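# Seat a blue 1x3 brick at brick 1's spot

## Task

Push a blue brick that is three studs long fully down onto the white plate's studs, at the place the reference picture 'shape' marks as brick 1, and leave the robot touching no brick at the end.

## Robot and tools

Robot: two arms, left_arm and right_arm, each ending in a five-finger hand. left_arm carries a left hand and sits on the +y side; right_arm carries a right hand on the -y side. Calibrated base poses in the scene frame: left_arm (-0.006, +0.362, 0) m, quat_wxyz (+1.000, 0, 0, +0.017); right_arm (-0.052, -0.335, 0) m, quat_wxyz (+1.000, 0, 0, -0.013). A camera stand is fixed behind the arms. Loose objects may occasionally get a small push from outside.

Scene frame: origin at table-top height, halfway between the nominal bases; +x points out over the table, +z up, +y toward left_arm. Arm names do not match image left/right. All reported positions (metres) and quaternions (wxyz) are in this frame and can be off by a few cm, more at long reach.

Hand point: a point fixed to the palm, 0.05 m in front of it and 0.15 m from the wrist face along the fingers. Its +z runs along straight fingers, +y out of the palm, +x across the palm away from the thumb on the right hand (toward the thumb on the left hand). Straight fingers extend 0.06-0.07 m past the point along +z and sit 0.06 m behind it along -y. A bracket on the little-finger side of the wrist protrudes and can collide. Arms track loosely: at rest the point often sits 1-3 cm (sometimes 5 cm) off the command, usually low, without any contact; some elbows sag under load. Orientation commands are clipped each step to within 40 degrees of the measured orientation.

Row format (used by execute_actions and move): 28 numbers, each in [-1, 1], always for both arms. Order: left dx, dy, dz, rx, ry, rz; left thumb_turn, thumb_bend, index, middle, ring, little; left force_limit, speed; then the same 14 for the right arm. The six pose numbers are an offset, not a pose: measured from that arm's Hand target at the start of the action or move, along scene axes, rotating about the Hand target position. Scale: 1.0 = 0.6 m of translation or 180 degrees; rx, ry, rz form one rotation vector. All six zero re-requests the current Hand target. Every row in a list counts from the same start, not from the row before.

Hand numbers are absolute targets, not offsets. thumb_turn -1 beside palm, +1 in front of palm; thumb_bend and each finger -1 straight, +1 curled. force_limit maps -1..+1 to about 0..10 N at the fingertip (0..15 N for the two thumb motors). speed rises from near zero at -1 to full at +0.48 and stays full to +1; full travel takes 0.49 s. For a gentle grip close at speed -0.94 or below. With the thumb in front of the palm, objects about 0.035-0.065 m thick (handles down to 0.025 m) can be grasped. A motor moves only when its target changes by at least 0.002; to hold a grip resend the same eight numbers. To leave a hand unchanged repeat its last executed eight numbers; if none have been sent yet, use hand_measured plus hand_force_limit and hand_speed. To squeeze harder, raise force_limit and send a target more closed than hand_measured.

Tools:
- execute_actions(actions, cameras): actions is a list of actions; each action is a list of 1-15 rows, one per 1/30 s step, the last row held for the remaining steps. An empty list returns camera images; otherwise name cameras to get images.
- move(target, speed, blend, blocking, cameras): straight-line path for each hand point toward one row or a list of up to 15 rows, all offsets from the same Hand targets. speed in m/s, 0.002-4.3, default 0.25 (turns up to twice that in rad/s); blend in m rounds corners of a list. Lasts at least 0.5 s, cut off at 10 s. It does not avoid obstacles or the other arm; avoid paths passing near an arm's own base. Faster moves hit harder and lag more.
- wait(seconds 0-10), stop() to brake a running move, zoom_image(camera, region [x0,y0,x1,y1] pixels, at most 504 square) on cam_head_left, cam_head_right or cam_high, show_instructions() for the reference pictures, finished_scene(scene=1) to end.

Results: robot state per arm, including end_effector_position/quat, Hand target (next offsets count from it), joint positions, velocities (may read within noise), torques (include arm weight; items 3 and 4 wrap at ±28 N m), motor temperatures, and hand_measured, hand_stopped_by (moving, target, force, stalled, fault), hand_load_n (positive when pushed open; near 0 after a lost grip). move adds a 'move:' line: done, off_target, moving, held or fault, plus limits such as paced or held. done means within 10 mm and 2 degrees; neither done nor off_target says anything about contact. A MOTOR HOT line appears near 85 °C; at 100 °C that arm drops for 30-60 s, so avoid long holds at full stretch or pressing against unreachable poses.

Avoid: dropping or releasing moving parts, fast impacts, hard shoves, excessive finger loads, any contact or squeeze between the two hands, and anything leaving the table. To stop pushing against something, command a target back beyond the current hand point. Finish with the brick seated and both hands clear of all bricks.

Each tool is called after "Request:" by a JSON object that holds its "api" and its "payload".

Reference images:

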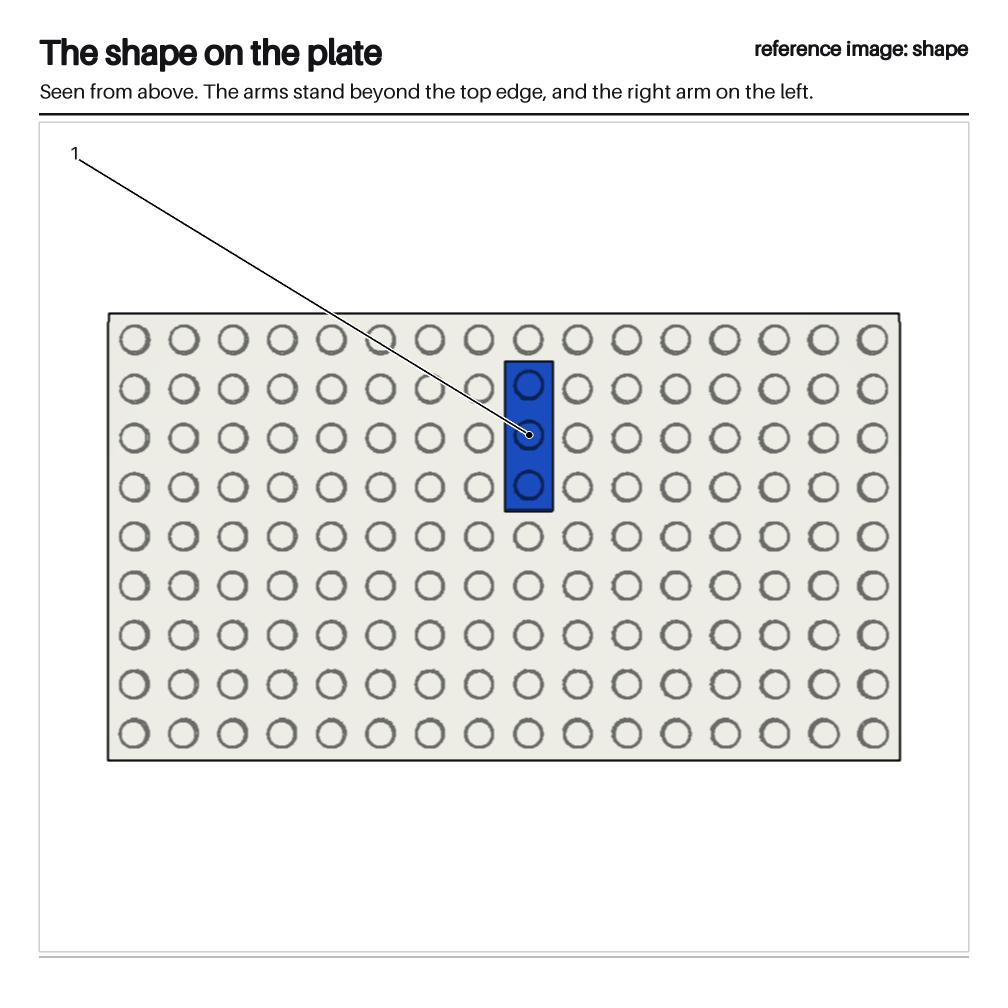

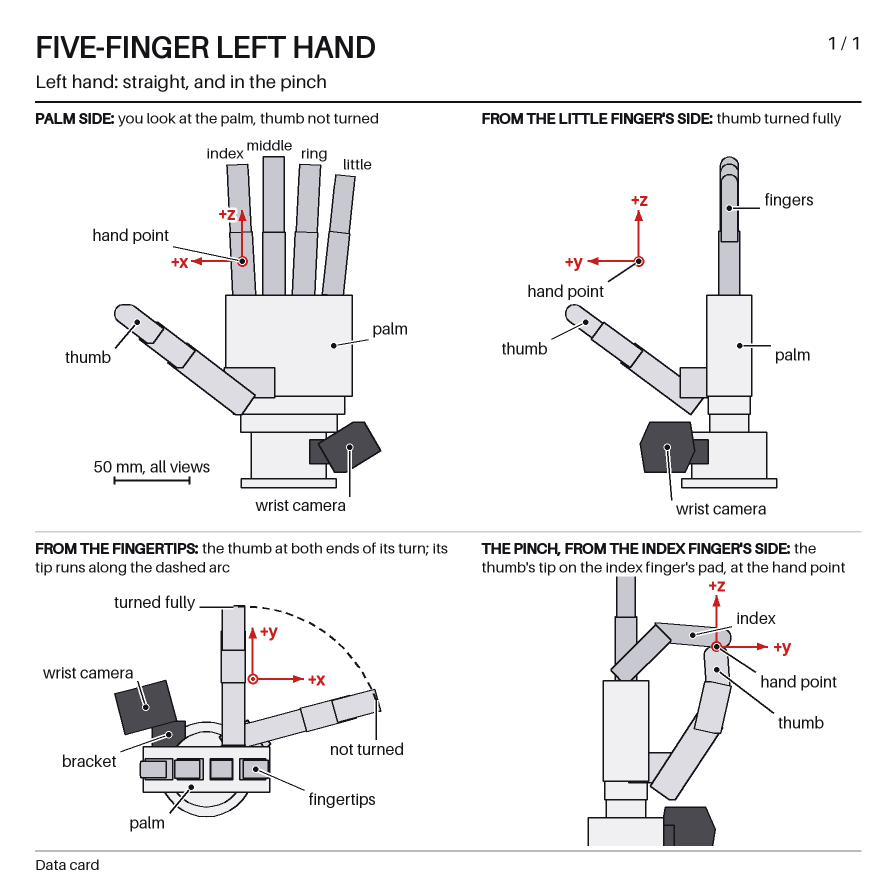

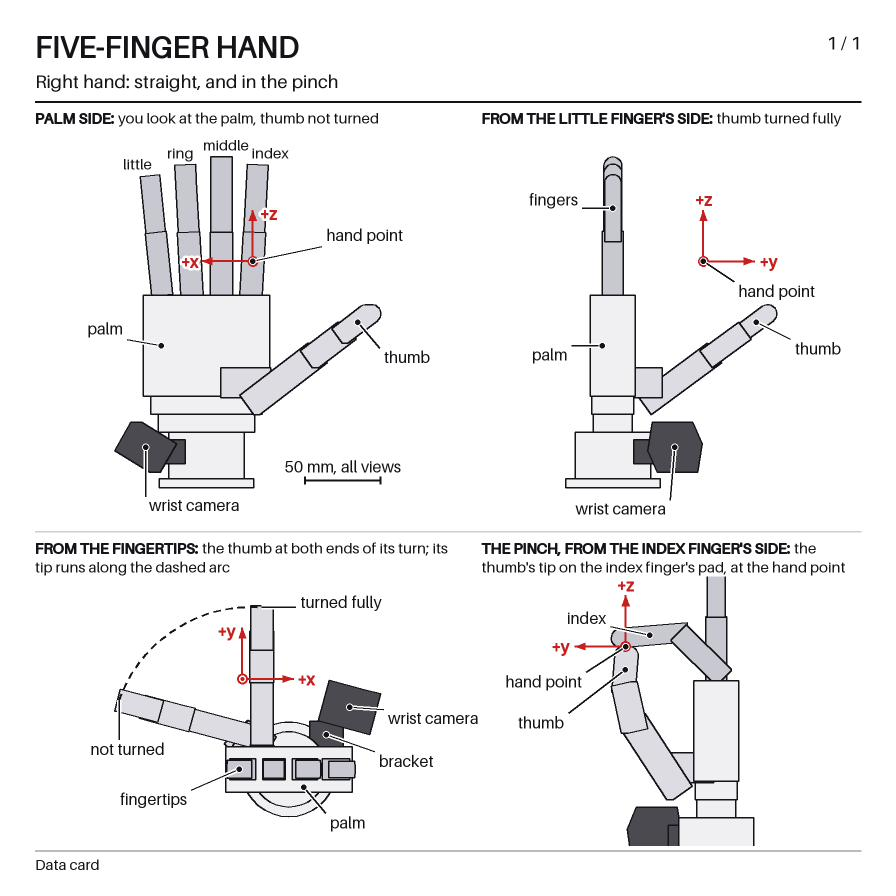

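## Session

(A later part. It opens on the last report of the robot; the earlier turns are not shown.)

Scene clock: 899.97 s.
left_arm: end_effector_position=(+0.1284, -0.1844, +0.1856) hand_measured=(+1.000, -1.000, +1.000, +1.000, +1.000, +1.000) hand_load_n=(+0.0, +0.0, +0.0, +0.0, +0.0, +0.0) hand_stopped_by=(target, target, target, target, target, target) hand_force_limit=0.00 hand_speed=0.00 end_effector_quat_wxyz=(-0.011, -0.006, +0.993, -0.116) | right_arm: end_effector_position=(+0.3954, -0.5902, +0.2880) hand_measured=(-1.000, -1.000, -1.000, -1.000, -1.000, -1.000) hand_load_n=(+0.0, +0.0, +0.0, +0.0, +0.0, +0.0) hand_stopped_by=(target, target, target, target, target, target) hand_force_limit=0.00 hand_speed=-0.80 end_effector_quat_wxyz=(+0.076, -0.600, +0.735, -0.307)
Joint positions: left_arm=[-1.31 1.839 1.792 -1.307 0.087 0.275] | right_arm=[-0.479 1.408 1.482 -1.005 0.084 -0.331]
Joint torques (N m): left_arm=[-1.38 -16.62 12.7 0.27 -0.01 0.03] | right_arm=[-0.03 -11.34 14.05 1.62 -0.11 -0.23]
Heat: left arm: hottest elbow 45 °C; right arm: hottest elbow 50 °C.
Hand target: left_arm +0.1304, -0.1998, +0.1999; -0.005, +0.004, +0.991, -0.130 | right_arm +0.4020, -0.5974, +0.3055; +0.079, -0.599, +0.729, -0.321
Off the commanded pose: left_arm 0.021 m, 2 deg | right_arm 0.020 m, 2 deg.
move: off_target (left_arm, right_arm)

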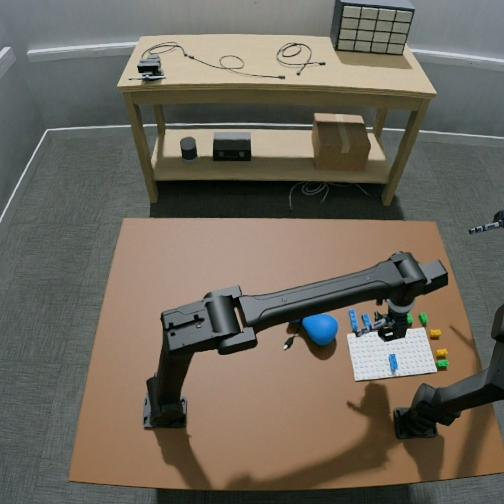

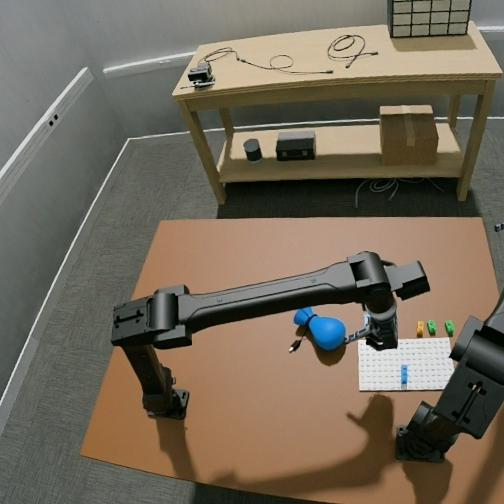

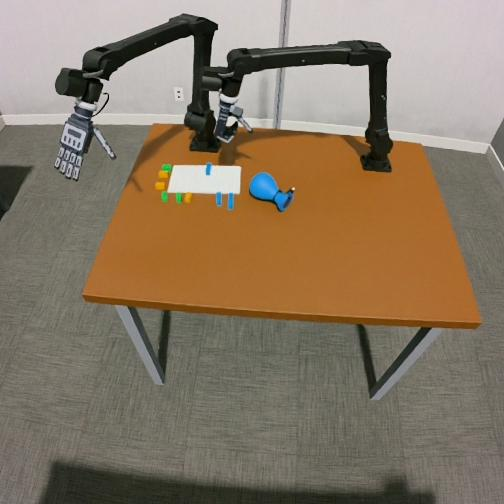

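Request:
{"api": "move", "payload": {"target": [[0,-0.113,-0.133,0,0,0,1,-1,1,1,1,1,0,0, 0,0,0,0,0,0,-1,-1,-1,-1,-1,-1,0,-0.8],[-0.05,-0.112,-0.208,0,0,0,1,-1,1,1,1,1,0,0, 0,0,0,0,0,0,-1,-1,-1,-1,-1,-1,0,-0.8]], "speed": 0.12, "blend": [0.02, 0], "cameras": ["cam_head_left","cam_head_right","cam_high"]}}

Request:
{"api": "zoom_image", "payload": {"camera": "cam_head_left", "region": [365, 320, 425, 380]}}

Request:
{"api": "zoom_image", "payload": {"camera": "cam_head_right", "region": [370, 335, 430, 395]}}

Request:
{"api": "zoom_image", "payload": {"camera": "cam_high", "region": [180, 140, 250, 190]}}

Scene clock: 950.10 s.
left_arm: end_effector_position=(+0.1030, -0.2627, +0.0839) hand_measured=(+1.000, -1.000, +1.000, +1.000, +1.000, +1.000) hand_load_n=(+0.0, -0.5, +0.0, +0.0, +0.5, +0.0) hand_stopped_by=(target, target, target, target, target, target) hand_force_limit=0.00 hand_speed=0.00 end_effector_quat_wxyz=(-0.006, +0.008, +0.991, -0.130) | right_arm: end_effector_position=(+0.3954, -0.5902, +0.2880) hand_measured=(-1.000, -1.000, -1.000, -1.000, -1.000, -1.000) hand_load_n=(+0.0, +0.0, +0.0, +0.0, +0.0, +0.0) hand_stopped_by=(target, target, target, target, target, target) hand_force_limit=0.00 hand_speed=-0.80 end_effector_quat_wxyz=(+0.076, -0.600, +0.735, -0.307)
Joint positions: left_arm=[-1.385 2.048 1.845 -1.115 0.069 0.228] | right_arm=[-0.479 1.408 1.482 -1.005 0.084 -0.331]
Joint torques (N m): left_arm=[-1.26 -19.31 8.2 1.55 -0.03 -0.14] | right_arm=[-0.03 -11.11 14.01 1.65 -0.11 -0.24]
Heat: left arm: hottest elbow 45 °C; right arm: hottest elbow 50 °C.
Hand target: left_arm +0.1002, -0.2672, +0.0750; -0.005, +0.004, +0.991, -0.131 | right_arm +0.4020, -0.5974, +0.3055; +0.079, -0.599, +0.729, -0.321
Off the commanded pose: left_arm 0.010 m, 0 deg | right_arm 0.020 m, 2 deg.
move: off_target (right_arm)

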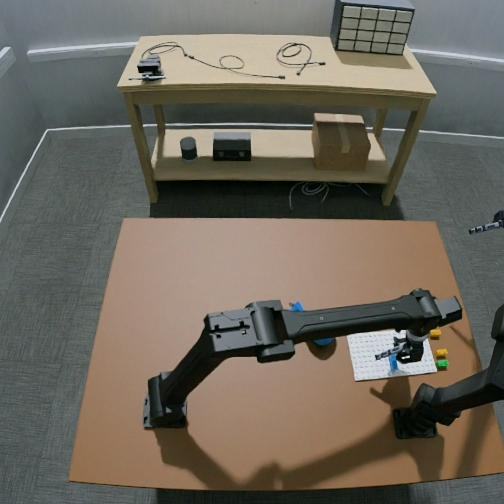

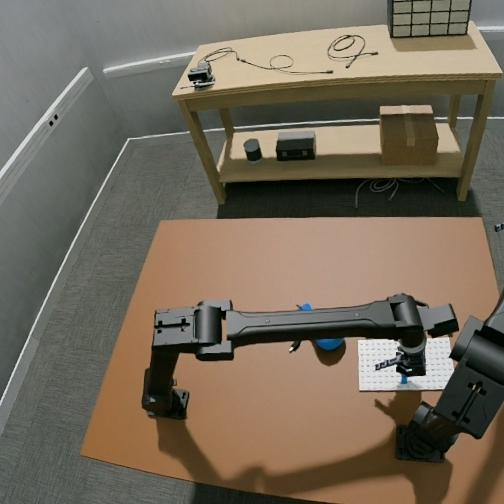

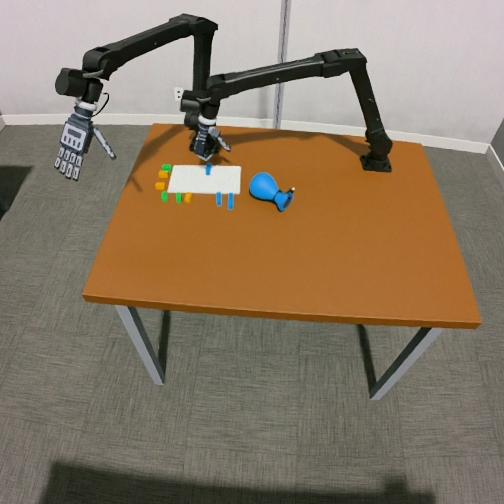

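Scaled by 8.400.

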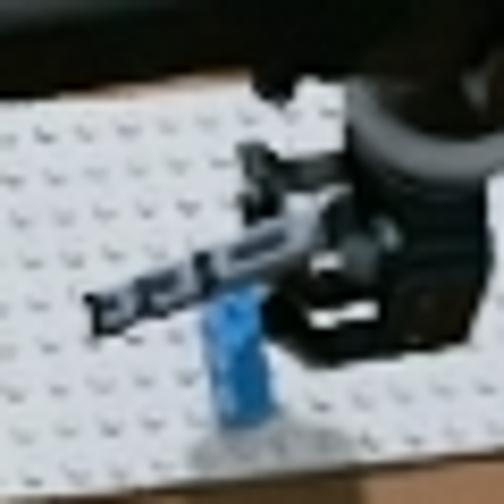

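Scaled by 8.400.

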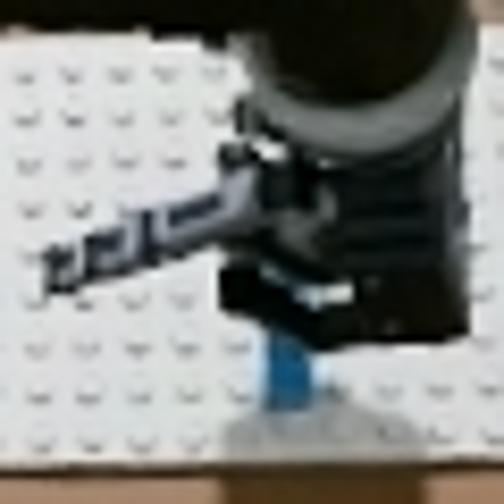

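Scaled by 7.200.

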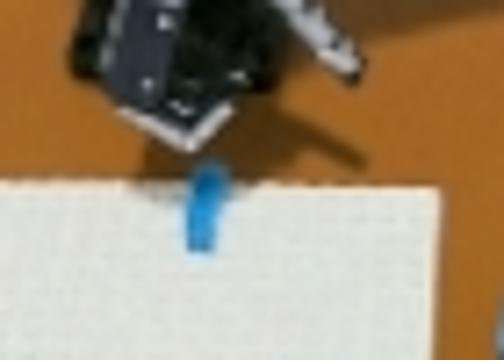

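Request:
{"api": "move", "payload": {"target": [-0.003,0.002,-0.058,0,0,0,1,-1,1,1,1,1,0,0, 0,0,0,0,0,0,-1,-1,-1,-1,-1,-1,0,-0.8], "speed": 0.1, "cameras": ["cam_head_left","cam_head_right","cam_high"]}}

Request:
{"api": "zoom_image", "payload": {"camera": "cam_head_left", "region": [365, 320, 425, 380]}}

Request:
{"api": "zoom_image", "payload": {"camera": "cam_head_right", "region": [370, 335, 430, 395]}}

Request:
{"api": "zoom_image", "payload": {"camera": "cam_high", "region": [180, 140, 250, 190]}}

Scene clock: 965.77 s.
left_arm: end_effector_position=(+0.1026, -0.2611, +0.0470) hand_measured=(+1.000, -1.000, +1.000, +1.000, +1.000, +1.000) hand_load_n=(+0.0, +0.0, +0.0, +0.0, +0.0, +0.0) hand_stopped_by=(target, target, target, target, target, target) hand_force_limit=0.00 hand_speed=0.00 end_effector_quat_wxyz=(-0.006, +0.007, +0.992, -0.128) | right_arm: end_effector_position=(+0.3954, -0.5902, +0.2880) hand_measured=(-1.000, -1.000, -1.000, -1.000, -1.000, -1.000) hand_load_n=(+0.0, +0.0, +0.0, +0.0, +0.0, +0.0) hand_stopped_by=(target, target, target, target, target, target) hand_force_limit=0.00 hand_speed=-0.80 end_effector_quat_wxyz=(+0.076, -0.600, +0.735, -0.307)
Joint positions: left_arm=[-1.385 2.072 1.784 -1.035 0.068 0.225] | right_arm=[-0.479 1.408 1.482 -1.005 0.084 -0.331]
Joint torques (N m): left_arm=[-1.44 -19.78 8.12 1.54 -0.03 -0.17] | right_arm=[0.26 -11.05 14.01 1.5 -0.09 -0.23]
Heat: left arm: hottest elbow 45 °C; right arm: hottest elbow 50 °C.
Hand target: left_arm +0.0984, -0.2660, +0.0404; -0.005, +0.005, +0.991, -0.131 | right_arm +0.4020, -0.5974, +0.3055; +0.079, -0.599, +0.729, -0.321
Off the commanded pose: left_arm 0.009 m, 0 deg | right_arm 0.020 m, 2 deg.
move: off_target (right_arm)

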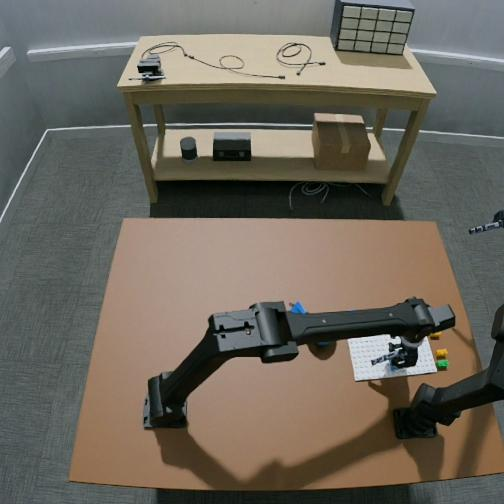

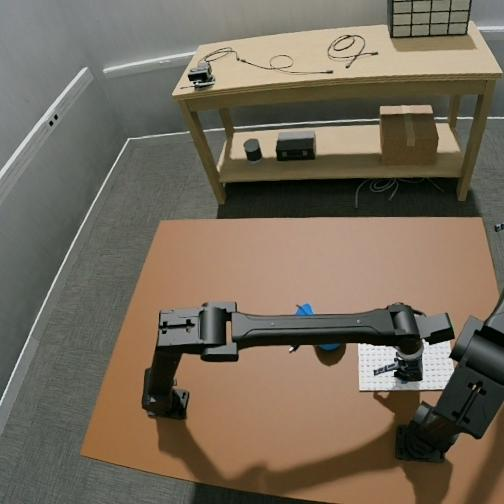

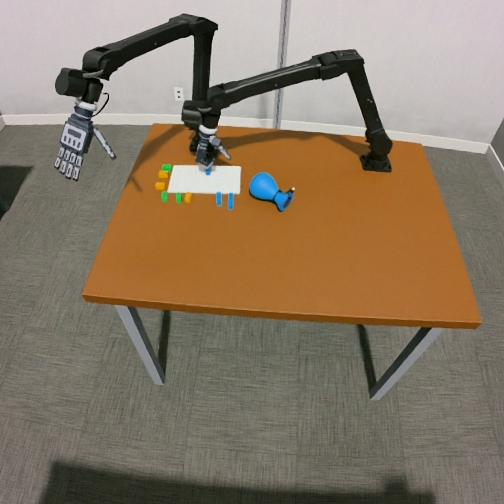

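Scaled by 8.400.

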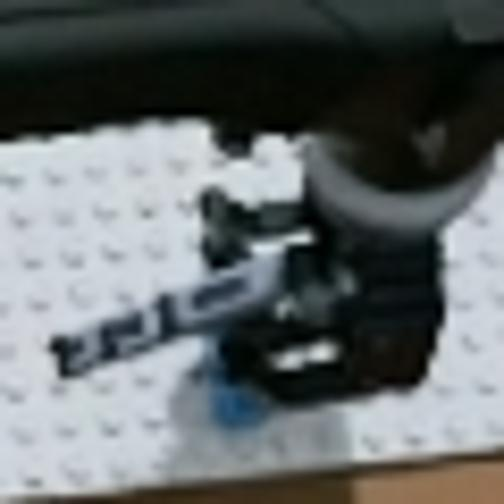

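Scaled by 8.400.

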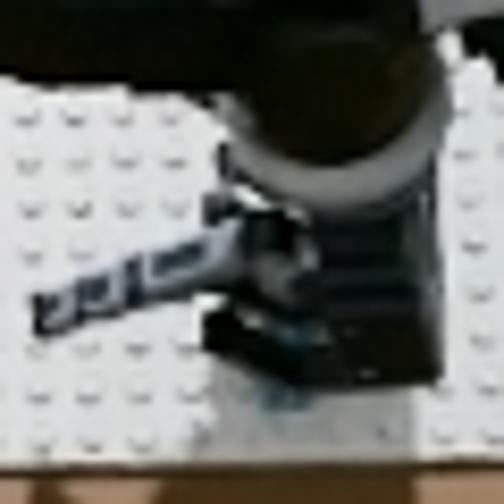

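Scaled by 7.200.

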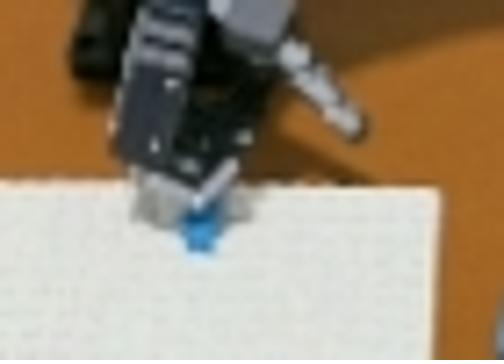

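Request:
{"api": "move", "payload": {"target": [0,0,-0.02,0,0,0,1,-1,1,1,1,1,0,0, 0,0,0,0,0,0,-1,-1,-1,-1,-1,-1,0,-0.8], "speed": 0.04}}

Request:
{"api": "move", "payload": {"target": [0,0,-0.02,0,0,0,1,-1,1,1,1,1,0,0, 0,0,0,0,0,0,-1,-1,-1,-1,-1,-1,0,-0.8], "speed": 0.04}}

Scene clock: 971.70 s.
left_arm: end_effector_position=(+0.1030, -0.2625, +0.0389) hand_measured=(+1.000, -1.000, +1.000, +1.000, +1.000, +1.000) hand_load_n=(+0.0, +0.0, +0.0, +0.0, +0.0, +0.0) hand_stopped_by=(target, target, target, target, target, target) hand_force_limit=0.00 hand_speed=0.00 end_effector_quat_wxyz=(-0.005, +0.007, +0.991, -0.132) | right_arm: end_effector_position=(+0.3954, -0.5902, +0.2880) hand_measured=(-1.000, -1.000, -1.000, -1.000, -1.000, -1.000) hand_load_n=(+0.0, +0.0, +0.0, +0.0, +0.0, +0.0) hand_stopped_by=(target, target, target, target, target, target) hand_force_limit=0.00 hand_speed=-0.80 end_effector_quat_wxyz=(+0.076, -0.600, +0.735, -0.307)
Joint positions: left_arm=[-1.385 2.077 1.771 -1.009 0.068 0.225] | right_arm=[-0.479 1.408 1.482 -1.005 0.084 -0.331]
Joint torques (N m): left_arm=[-1.44 -18.9 7.94 1.7 -0.03 -0.17] | right_arm=[-0.09 -11.46 14.01 1.59 -0.11 -0.21]
Heat: left arm: hottest elbow 44 °C; right arm: hottest elbow 50 °C.
Hand target: left_arm +0.0984, -0.2660, +0.0285; -0.005, +0.005, +0.991, -0.131 | right_arm +0.4020, -0.5974, +0.3055; +0.079, -0.599, +0.729, -0.321
Off the commanded pose: left_arm 0.012 m, 0 deg | right_arm 0.020 m, 2 deg.
move: off_target (left_arm, right_arm)

Scene clock: 972.60 s.
left_arm: end_effector_position=(+0.1031, -0.2632, +0.0282) hand_measured=(+1.000, -1.000, +1.000, +1.000, +1.000, +1.000) hand_load_n=(+0.0, +0.0, +0.0, -1.0, -0.5, +0.0) hand_stopped_by=(target, target, target, target, target, target) hand_force_limit=0.00 hand_speed=0.00 end_effector_quat_wxyz=(-0.005, +0.006, +0.991, -0.133) | right_arm: end_effector_position=(+0.3954, -0.5902, +0.2880) hand_measured=(-1.000, -1.000, -1.000, -1.000, -1.000, -1.000) hand_load_n=(+0.0, +0.0, +0.0, +0.0, +0.0, +0.0) hand_stopped_by=(target, target, target, target, target, target) hand_force_limit=0.00 hand_speed=-0.80 end_effector_quat_wxyz=(+0.076, -0.600, +0.735, -0.307)
Joint positions: left_arm=[-1.385 2.087 1.757 -0.983 0.068 0.225] | right_arm=[-0.479 1.408 1.482 -1.005 0.084 -0.331]
Joint torques (N m): left_arm=[-1.44 -18.9 7.8 1.57 -0.03 -0.16] | right_arm=[0.44 -11.11 14.13 1.68 -0.11 -0.21]
Heat: left arm: hottest elbow 44 °C; right arm: hottest elbow 50 °C.
Hand target: left_arm +0.0984, -0.2659, +0.0162; -0.005, +0.004, +0.991, -0.130 | right_arm +0.4020, -0.5974, +0.3055; +0.079, -0.599, +0.729, -0.321
Off the commanded pose: left_arm 0.013 m, 0 deg | right_arm 0.020 m, 2 deg.
move: off_target (left_arm, right_arm)

Request:
{"api": "wait", "payload": {"seconds": 0, "cameras": ["cam_head_left","cam_head_right","cam_high"]}}

Request:
{"api": "zoom_image", "payload": {"camera": "cam_head_left", "region": [370, 335, 420, 385]}}

Request:
{"api": "zoom_image", "payload": {"camera": "cam_head_right", "region": [380, 350, 430, 400]}}

Request:
{"api": "zoom_image", "payload": {"camera": "cam_high", "region": [185, 145, 235, 185]}}

Scene clock: 977.13 s.
left_arm: end_effector_position=(+0.1031, -0.2632, +0.0282) hand_measured=(+1.000, -1.000, +1.000, +1.000, +1.000, +1.000) hand_load_n=(+0.0, +0.0, +0.0, +0.0, +0.0, +0.0) hand_stopped_by=(target, target, target, target, target, target) hand_force_limit=0.00 hand_speed=0.00 end_effector_quat_wxyz=(-0.005, +0.006, +0.991, -0.133) | right_arm: end_effector_position=(+0.3954, -0.5902, +0.2880) hand_measured=(-1.000, -1.000, -1.000, -1.000, -1.000, -1.000) hand_load_n=(+0.0, +0.0, +0.0, +0.0, +0.0, +0.0) hand_stopped_by=(target, target, target, target, target, target) hand_force_limit=0.00 hand_speed=-0.80 end_effector_quat_wxyz=(+0.076, -0.600, +0.735, -0.307)
Joint positions: left_arm=[-1.385 2.087 1.757 -0.983 0.068 0.225] | right_arm=[-0.479 1.408 1.482 -1.005 0.084 -0.331]
Joint torques (N m): left_arm=[-1.44 -19.19 7.82 1.58 -0.03 -0.16] | right_arm=[0.21 -11.28 14.13 1.58 -0.11 -0.22]
Heat: left arm: hottest elbow 44 °C; right arm: hottest elbow 50 °C.
Hand target: left_arm +0.0984, -0.2659, +0.0162; -0.005, +0.004, +0.991, -0.130 | right_arm +0.4020, -0.5974, +0.3055; +0.079, -0.599, +0.729, -0.321
Off the commanded pose: left_arm 0.013 m, 0 deg | right_arm 0.020 m, 2 deg.

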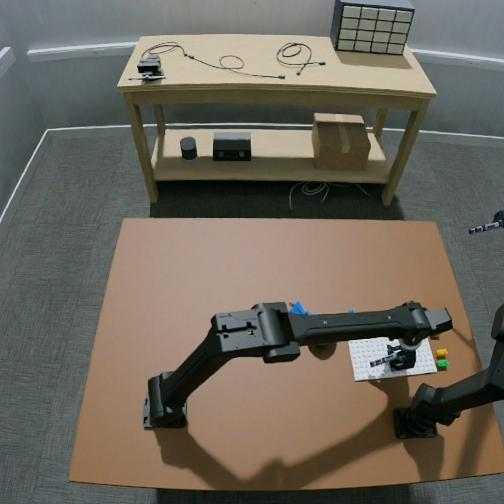

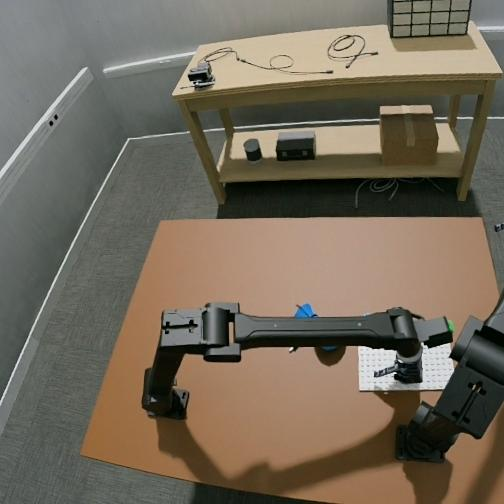

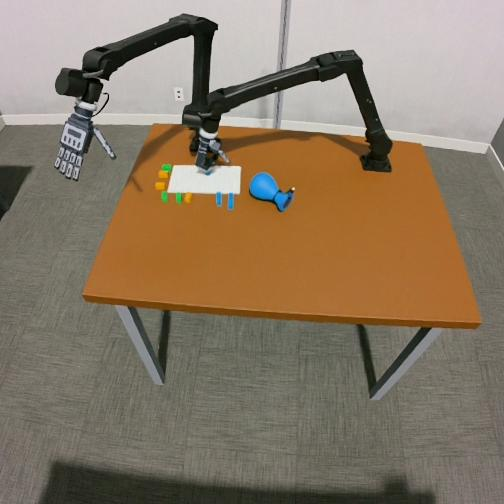

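Scaled by 10.080.

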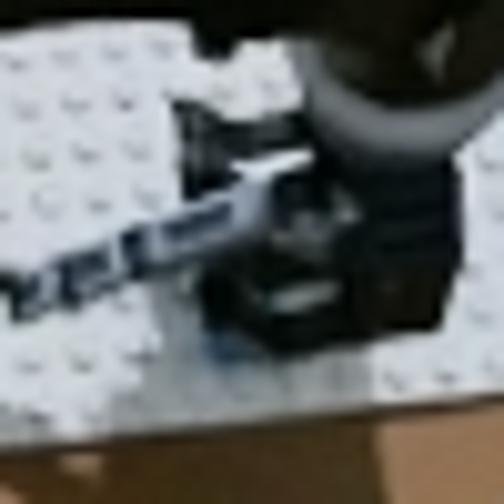

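Scaled by 10.080.

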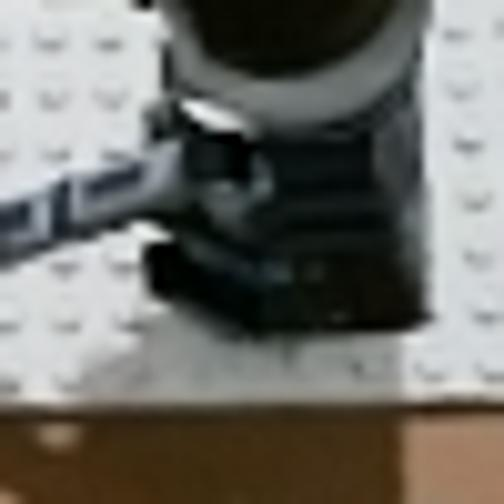

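Scaled by 10.080.

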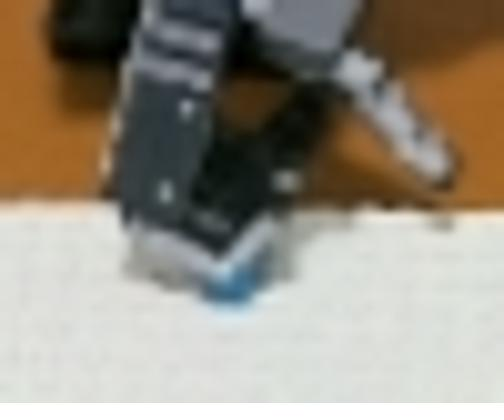

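Request:
{"api": "move", "payload": {"target": [0,0,-0.025,0,0,0,1,-1,1,1,1,1,0,0, 0,0,0,0,0,0,-1,-1,-1,-1,-1,-1,0,-0.8], "speed": 0.04}}

Request:
{"api": "move", "payload": {"target": [0,0,-0.025,0,0,0,1,-1,1,1,1,1,0,0, 0,0,0,0,0,0,-1,-1,-1,-1,-1,-1,0,-0.8], "speed": 0.04}}

Scene clock: 984.53 s.
left_arm: end_effector_position=(+0.1045, -0.2703, +0.0270) hand_measured=(+1.000, -1.000, +1.000, +1.000, +1.000, +1.000) hand_load_n=(+0.0, +0.0, +0.0, -1.0, +0.0, +0.0) hand_stopped_by=(target, target, target, target, target, target) hand_force_limit=0.00 hand_speed=0.00 end_effector_quat_wxyz=(-0.002, +0.006, +0.989, -0.146) | right_arm: end_effector_position=(+0.3954, -0.5902, +0.2880) hand_measured=(-1.000, -1.000, -1.000, -1.000, -1.000, -1.000) hand_load_n=(+0.0, +0.0, +0.0, +0.0, +0.0, +0.0) hand_stopped_by=(target, target, target, target, target, target) hand_force_limit=0.00 hand_speed=-0.80 end_effector_quat_wxyz=(+0.076, -0.600, +0.735, -0.307)
Joint positions: left_arm=[-1.385 2.087 1.753 -0.951 0.068 0.222] | right_arm=[-0.479 1.408 1.482 -1.005 0.084 -0.331]
Joint torques (N m): left_arm=[-1.38 -17.96 6.86 1.61 -0.03 -0.14] | right_arm=[0.32 -11.28 13.97 1.62 -0.12 -0.23]
Heat: left arm: hottest elbow 43 °C; right arm: hottest elbow 50 °C.
Hand target: left_arm +0.0985, -0.2659, +0.0013; -0.005, +0.004, +0.991, -0.130 | right_arm +0.4020, -0.5974, +0.3055; +0.079, -0.599, +0.729, -0.321
Off the commanded pose: left_arm 0.027 m, 2 deg | right_arm 0.020 m, 2 deg.
move: off_target (left_arm, right_arm)

Scene clock: 985.40 s.
left_arm: end_effector_position=(+0.1050, -0.2781, +0.0246) hand_measured=(+1.000, -1.000, +1.000, +1.000, +1.000, +1.000) hand_load_n=(+0.0, +0.0, +0.0, -1.0, +0.0, +0.0) hand_stopped_by=(target, target, target, target, target, target) hand_force_limit=0.00 hand_speed=0.00 end_effector_quat_wxyz=(+0.001, +0.006, +0.987, -0.162) | right_arm: end_effector_position=(+0.3954, -0.5902, +0.2880) hand_measured=(-1.000, -1.000, -1.000, -1.000, -1.000, -1.000) hand_load_n=(+0.0, +0.0, +0.0, +0.0, +0.0, +0.0) hand_stopped_by=(target, target, target, target, target, target) hand_force_limit=0.00 hand_speed=-0.80 end_effector_quat_wxyz=(+0.076, -0.600, +0.735, -0.307)
Joint positions: left_arm=[-1.387 2.087 1.745 -0.911 0.069 0.221] | right_arm=[-0.479 1.408 1.482 -1.005 0.084 -0.331]
Joint torques (N m): left_arm=[-1.26 -16.73 6.24 1.22 -0.06 -0.12] | right_arm=[0.15 -11.46 14.02 1.58 -0.1 -0.22]
Heat: left arm: hottest elbow 43 °C; right arm: hottest elbow 50 °C.
Hand target: left_arm +0.0984, -0.2658, -0.0138; -0.005, +0.005, +0.991, -0.130 | right_arm +0.4020, -0.5974, +0.3055; +0.079, -0.599, +0.729, -0.321
Off the commanded pose: left_arm 0.041 m, 4 deg | right_arm 0.020 m, 2 deg.
move: off_target (left_arm, right_arm)

Request:
{"api": "wait", "payload": {"seconds": 0, "cameras": ["cam_head_left","cam_head_right","cam_high"]}}

Request:
{"api": "zoom_image", "payload": {"camera": "cam_head_left", "region": [370, 335, 420, 385]}}

Request:
{"api": "zoom_image", "payload": {"camera": "cam_head_right", "region": [380, 350, 430, 400]}}

Request:
{"api": "zoom_image", "payload": {"camera": "cam_high", "region": [185, 145, 235, 185]}}

Scene clock: 993.53 s.
left_arm: end_effector_position=(+0.1050, -0.2781, +0.0246) hand_measured=(+1.000, -1.000, +1.000, +1.000, +1.000, +1.000) hand_load_n=(+0.0, +0.0, +0.0, -1.0, +0.0, +0.0) hand_stopped_by=(target, target, target, target, target, target) hand_force_limit=0.00 hand_speed=0.00 end_effector_quat_wxyz=(+0.001, +0.006, +0.987, -0.162) | right_arm: end_effector_position=(+0.3954, -0.5902, +0.2880) hand_measured=(-1.000, -1.000, -1.000, -1.000, -1.000, -1.000) hand_load_n=(-0.5, +0.0, +0.0, +0.0, +0.0, +0.0) hand_stopped_by=(target, target, target, target, target, target) hand_force_limit=0.00 hand_speed=-0.80 end_effector_quat_wxyz=(+0.076, -0.600, +0.735, -0.307)
Joint positions: left_arm=[-1.387 2.087 1.745 -0.911 0.069 0.221] | right_arm=[-0.479 1.408 1.482 -1.005 0.084 -0.331]
Joint torques (N m): left_arm=[-1.32 -16.85 6.24 1.22 -0.06 -0.12] | right_arm=[-0.09 -11.22 14.09 1.59 -0.11 -0.24]
Heat: left arm: hottest elbow 42 °C; right arm: hottest elbow 50 °C.
Hand target: left_arm +0.0984, -0.2658, -0.0138; -0.005, +0.005, +0.991, -0.130 | right_arm +0.4020, -0.5974, +0.3055; +0.079, -0.599, +0.729, -0.321
Off the commanded pose: left_arm 0.041 m, 4 deg | right_arm 0.020 m, 2 deg.

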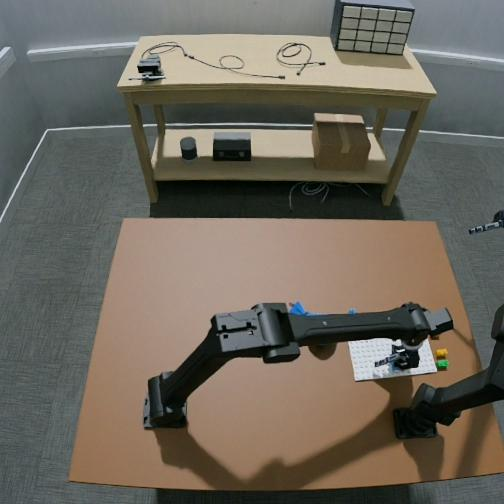

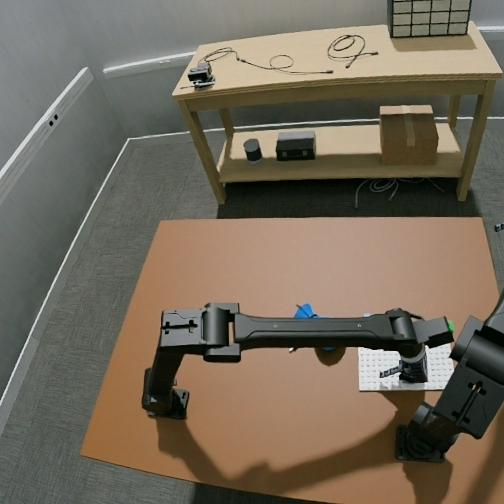

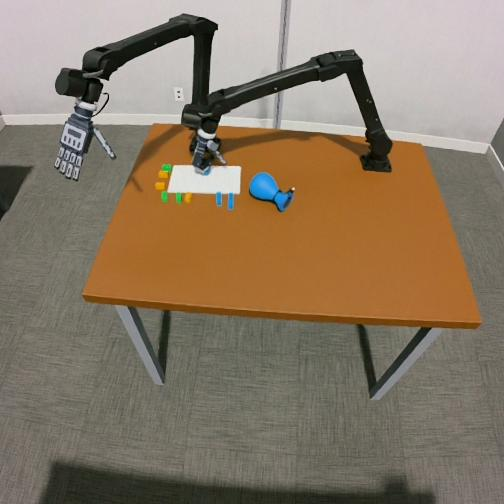

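Scaled by 10.080.

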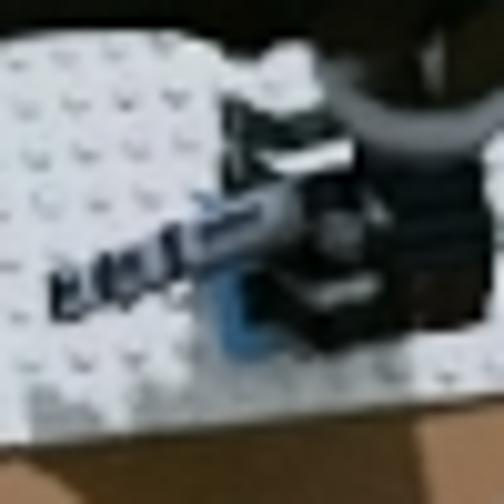

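Scaled by 10.080.

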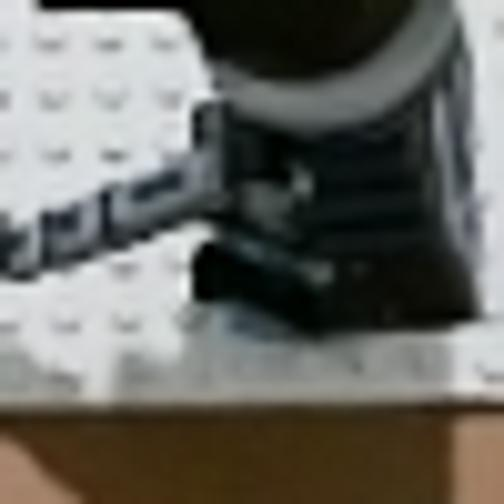

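Scaled by 10.080.

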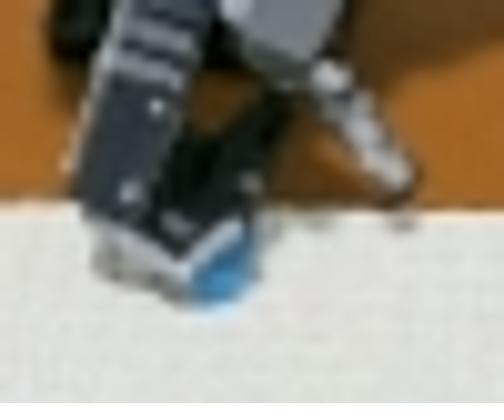

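Request:
{"api": "move", "payload": {"target": [[0,-0.01,0.06,0,0,0,1,-1,1,1,1,1,0,0, 0,0,0,0,0,0,-1,-1,-1,-1,-1,-1,0,-0.8],[0,0.06,0.25,0,0,0,1,-1,1,1,1,1,0,0, 0,0,0,0,0,0,-1,-1,-1,-1,-1,-1,0,-0.8]], "speed": 0.12, "blend": [0.02,0], "cameras": ["cam_head_left","cam_head_right","cam_high"]}}

Request:
{"api": "zoom_image", "payload": {"camera": "cam_head_left", "region": [372, 342, 412, 382]}}

Request:
{"api": "zoom_image", "payload": {"camera": "cam_head_right", "region": [385, 355, 425, 395]}}

Request:
{"api": "zoom_image", "payload": {"camera": "cam_high", "region": [190, 150, 230, 190]}}

Scene clock: 1032.33 s.
left_arm: end_effector_position=(+0.0921, -0.2191, +0.1108) hand_measured=(+1.000, -1.000, +1.000, +1.000, +1.000, +1.000) hand_load_n=(+0.0, +0.0, +0.0, +0.0, +0.0, +0.5) hand_stopped_by=(target, target, target, target, target, target) hand_force_limit=0.00 hand_speed=0.00 end_effector_quat_wxyz=(-0.010, +0.004, +0.994, -0.108) | right_arm: end_effector_position=(+0.3954, -0.5902, +0.2880) hand_measured=(-1.000, -1.000, -1.000, -1.000, -1.000, -1.000) hand_load_n=(+0.0, +0.0, +0.0, +0.0, +0.0, +0.0) hand_stopped_by=(target, target, target, target, target, target) hand_force_limit=0.00 hand_speed=-0.80 end_effector_quat_wxyz=(+0.076, -0.600, +0.735, -0.307)
Joint positions: left_arm=[-1.387 1.943 1.75 -1.171 0.068 0.221] | right_arm=[-0.479 1.408 1.482 -1.005 0.084 -0.331]
Joint torques (N m): left_arm=[-0.03 -20.37 11.23 0.29 0.11 -0.02] | right_arm=[0.44 -11.28 14 1.46 -0.09 -0.22]
Heat: left arm: hottest elbow 40 °C; right arm: hottest elbow 50 °C.
Hand target: left_arm +0.0984, -0.2300, +0.1363; -0.005, +0.005, +0.991, -0.131 | right_arm +0.4020, -0.5974, +0.3055; +0.079, -0.599, +0.729, -0.321
Off the commanded pose: left_arm 0.028 m, 3 deg | right_arm 0.020 m, 2 deg.
move: off_target (left_arm, right_arm); blend cut to 0.0177 m at target 1

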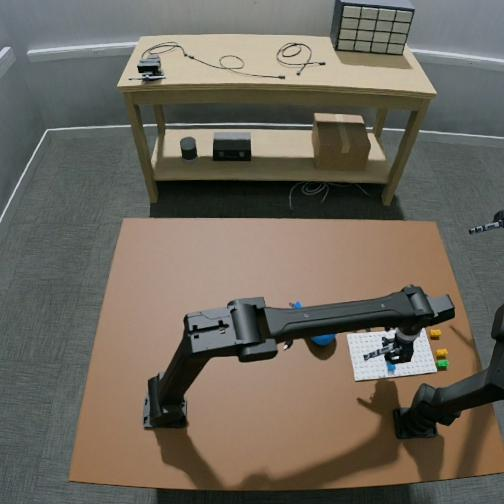

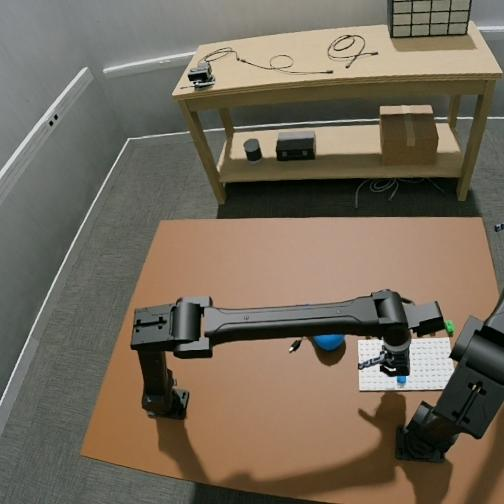

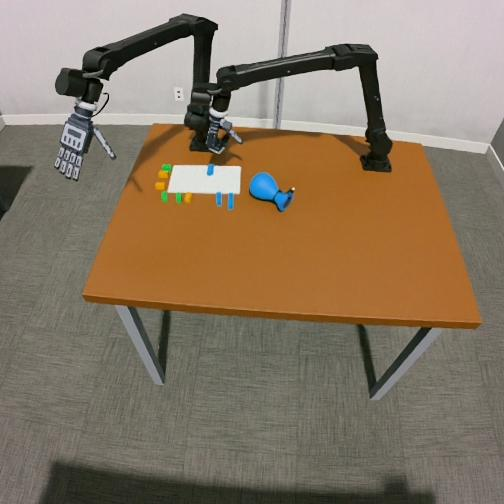

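Scaled by 12.600.

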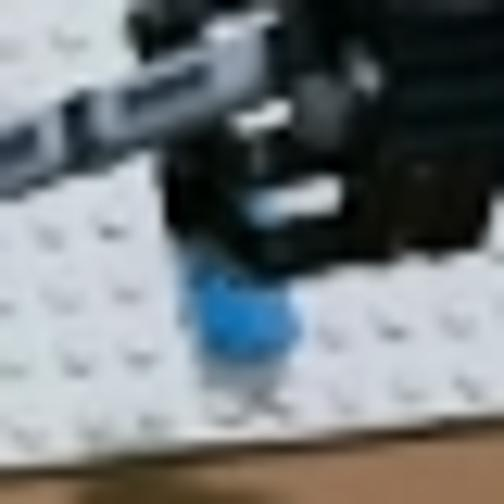

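Scaled by 12.600.

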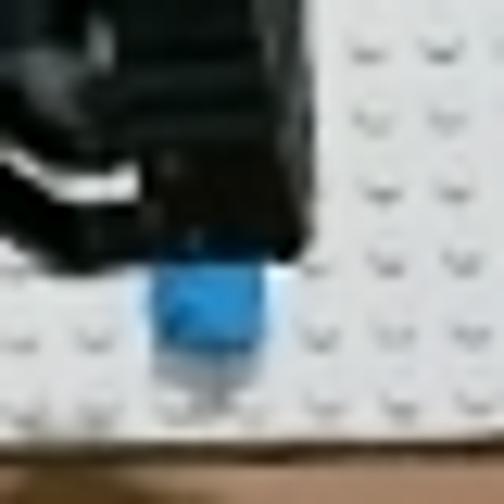

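Scaled by 12.600.

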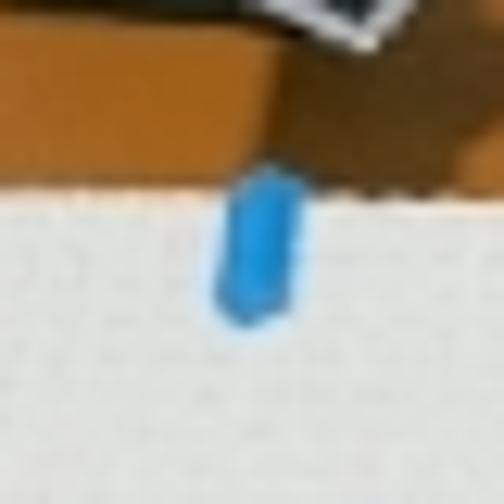

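Request:
{"api": "move", "payload": {"target": [0.1,0.12,0.12,0,0,0,1,-1,1,1,1,1,0,0, 0,0,0,0,0,0,-1,-1,-1,-1,-1,-1,0,-0.8], "speed": 0.2, "cameras": ["cam_head_left","cam_head_right","cam_high"]}}

Request:
{"api": "zoom_image", "payload": {"camera": "cam_head_left", "region": [372, 342, 412, 382]}}

Request:
{"api": "zoom_image", "payload": {"camera": "cam_head_right", "region": [385, 355, 425, 395]}}

Request:
{"api": "zoom_image", "payload": {"camera": "cam_high", "region": [190, 150, 230, 190]}}

Scene clock: 1039.47 s.
left_arm: end_effector_position=(+0.1574, -0.1602, +0.2012) hand_measured=(+1.000, -1.000, +1.000, +1.000, +1.000, +1.000) hand_load_n=(+0.0, +0.0, +0.0, +0.0, +0.0, +0.0) hand_stopped_by=(target, target, target, target, target, target) hand_force_limit=0.00 hand_speed=0.00 end_effector_quat_wxyz=(-0.006, -0.001, +0.992, -0.129) | right_arm: end_effector_position=(+0.3954, -0.5902, +0.2880) hand_measured=(-1.000, -1.000, -1.000, -1.000, -1.000, -1.000) hand_load_n=(+0.0, +0.0, +0.0, +0.0, +0.0, +0.0) hand_stopped_by=(target, target, target, target, target, target) hand_force_limit=0.00 hand_speed=-0.80 end_effector_quat_wxyz=(+0.076, -0.600, +0.735, -0.307)
Joint positions: left_arm=[-1.25 1.779 1.75 -1.303 0.099 0.342] | right_arm=[-0.479 1.408 1.482 -1.005 0.084 -0.331]
Joint torques (N m): left_arm=[-0.44 -17.61 8.94 0.31 0.15 0.07] | right_arm=[0.09 -11.34 14.02 1.5 -0.07 -0.23]
Heat: left arm: hottest elbow 41 °C; right arm: hottest elbow 50 °C.
Hand target: left_arm +0.1584, -0.1580, +0.2083; -0.005, +0.004, +0.991, -0.130 | right_arm +0.4020, -0.5974, +0.3055; +0.079, -0.599, +0.729, -0.321
Off the commanded pose: left_arm 0.008 m, 1 deg | right_arm 0.020 m, 2 deg.
move: off_target (right_arm)

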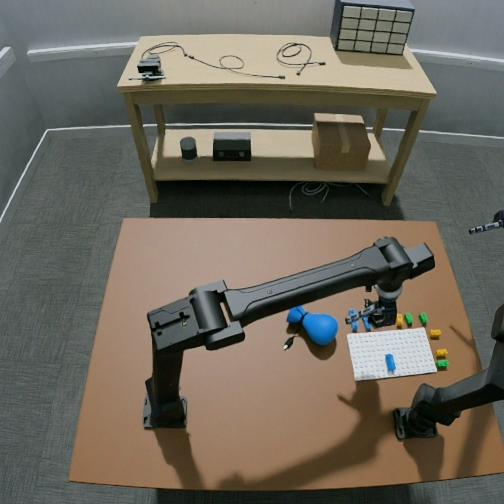

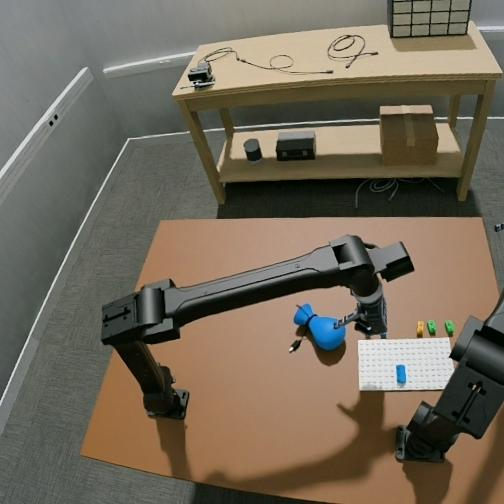

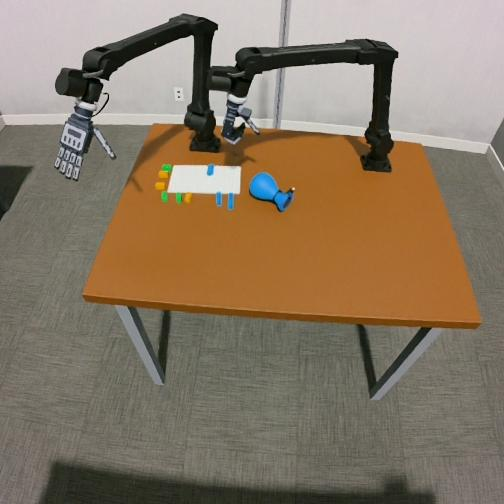

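Scaled by 12.600.

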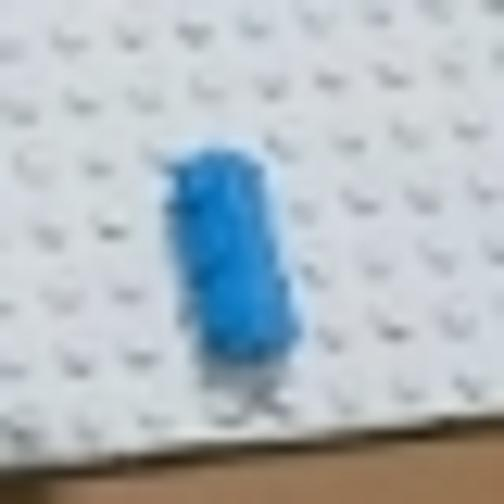

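Scaled by 12.600.

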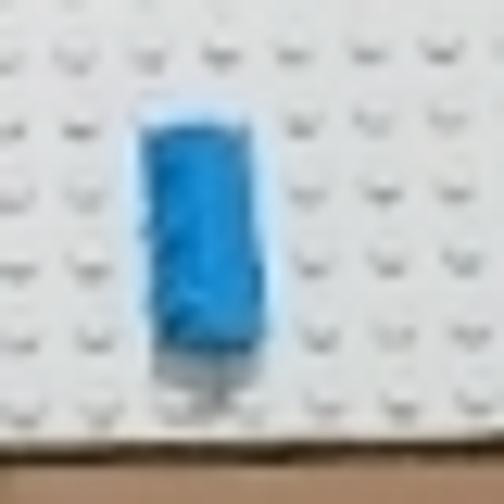

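Scaled by 12.600.

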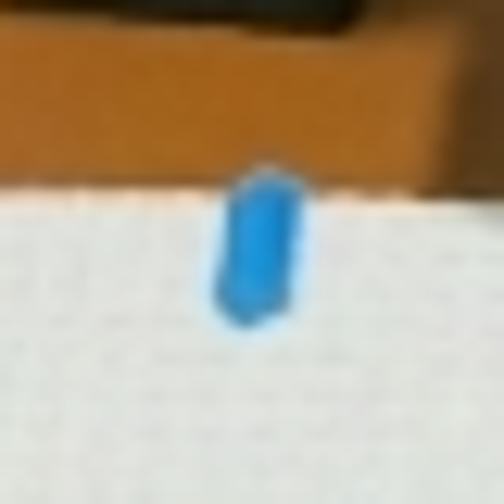

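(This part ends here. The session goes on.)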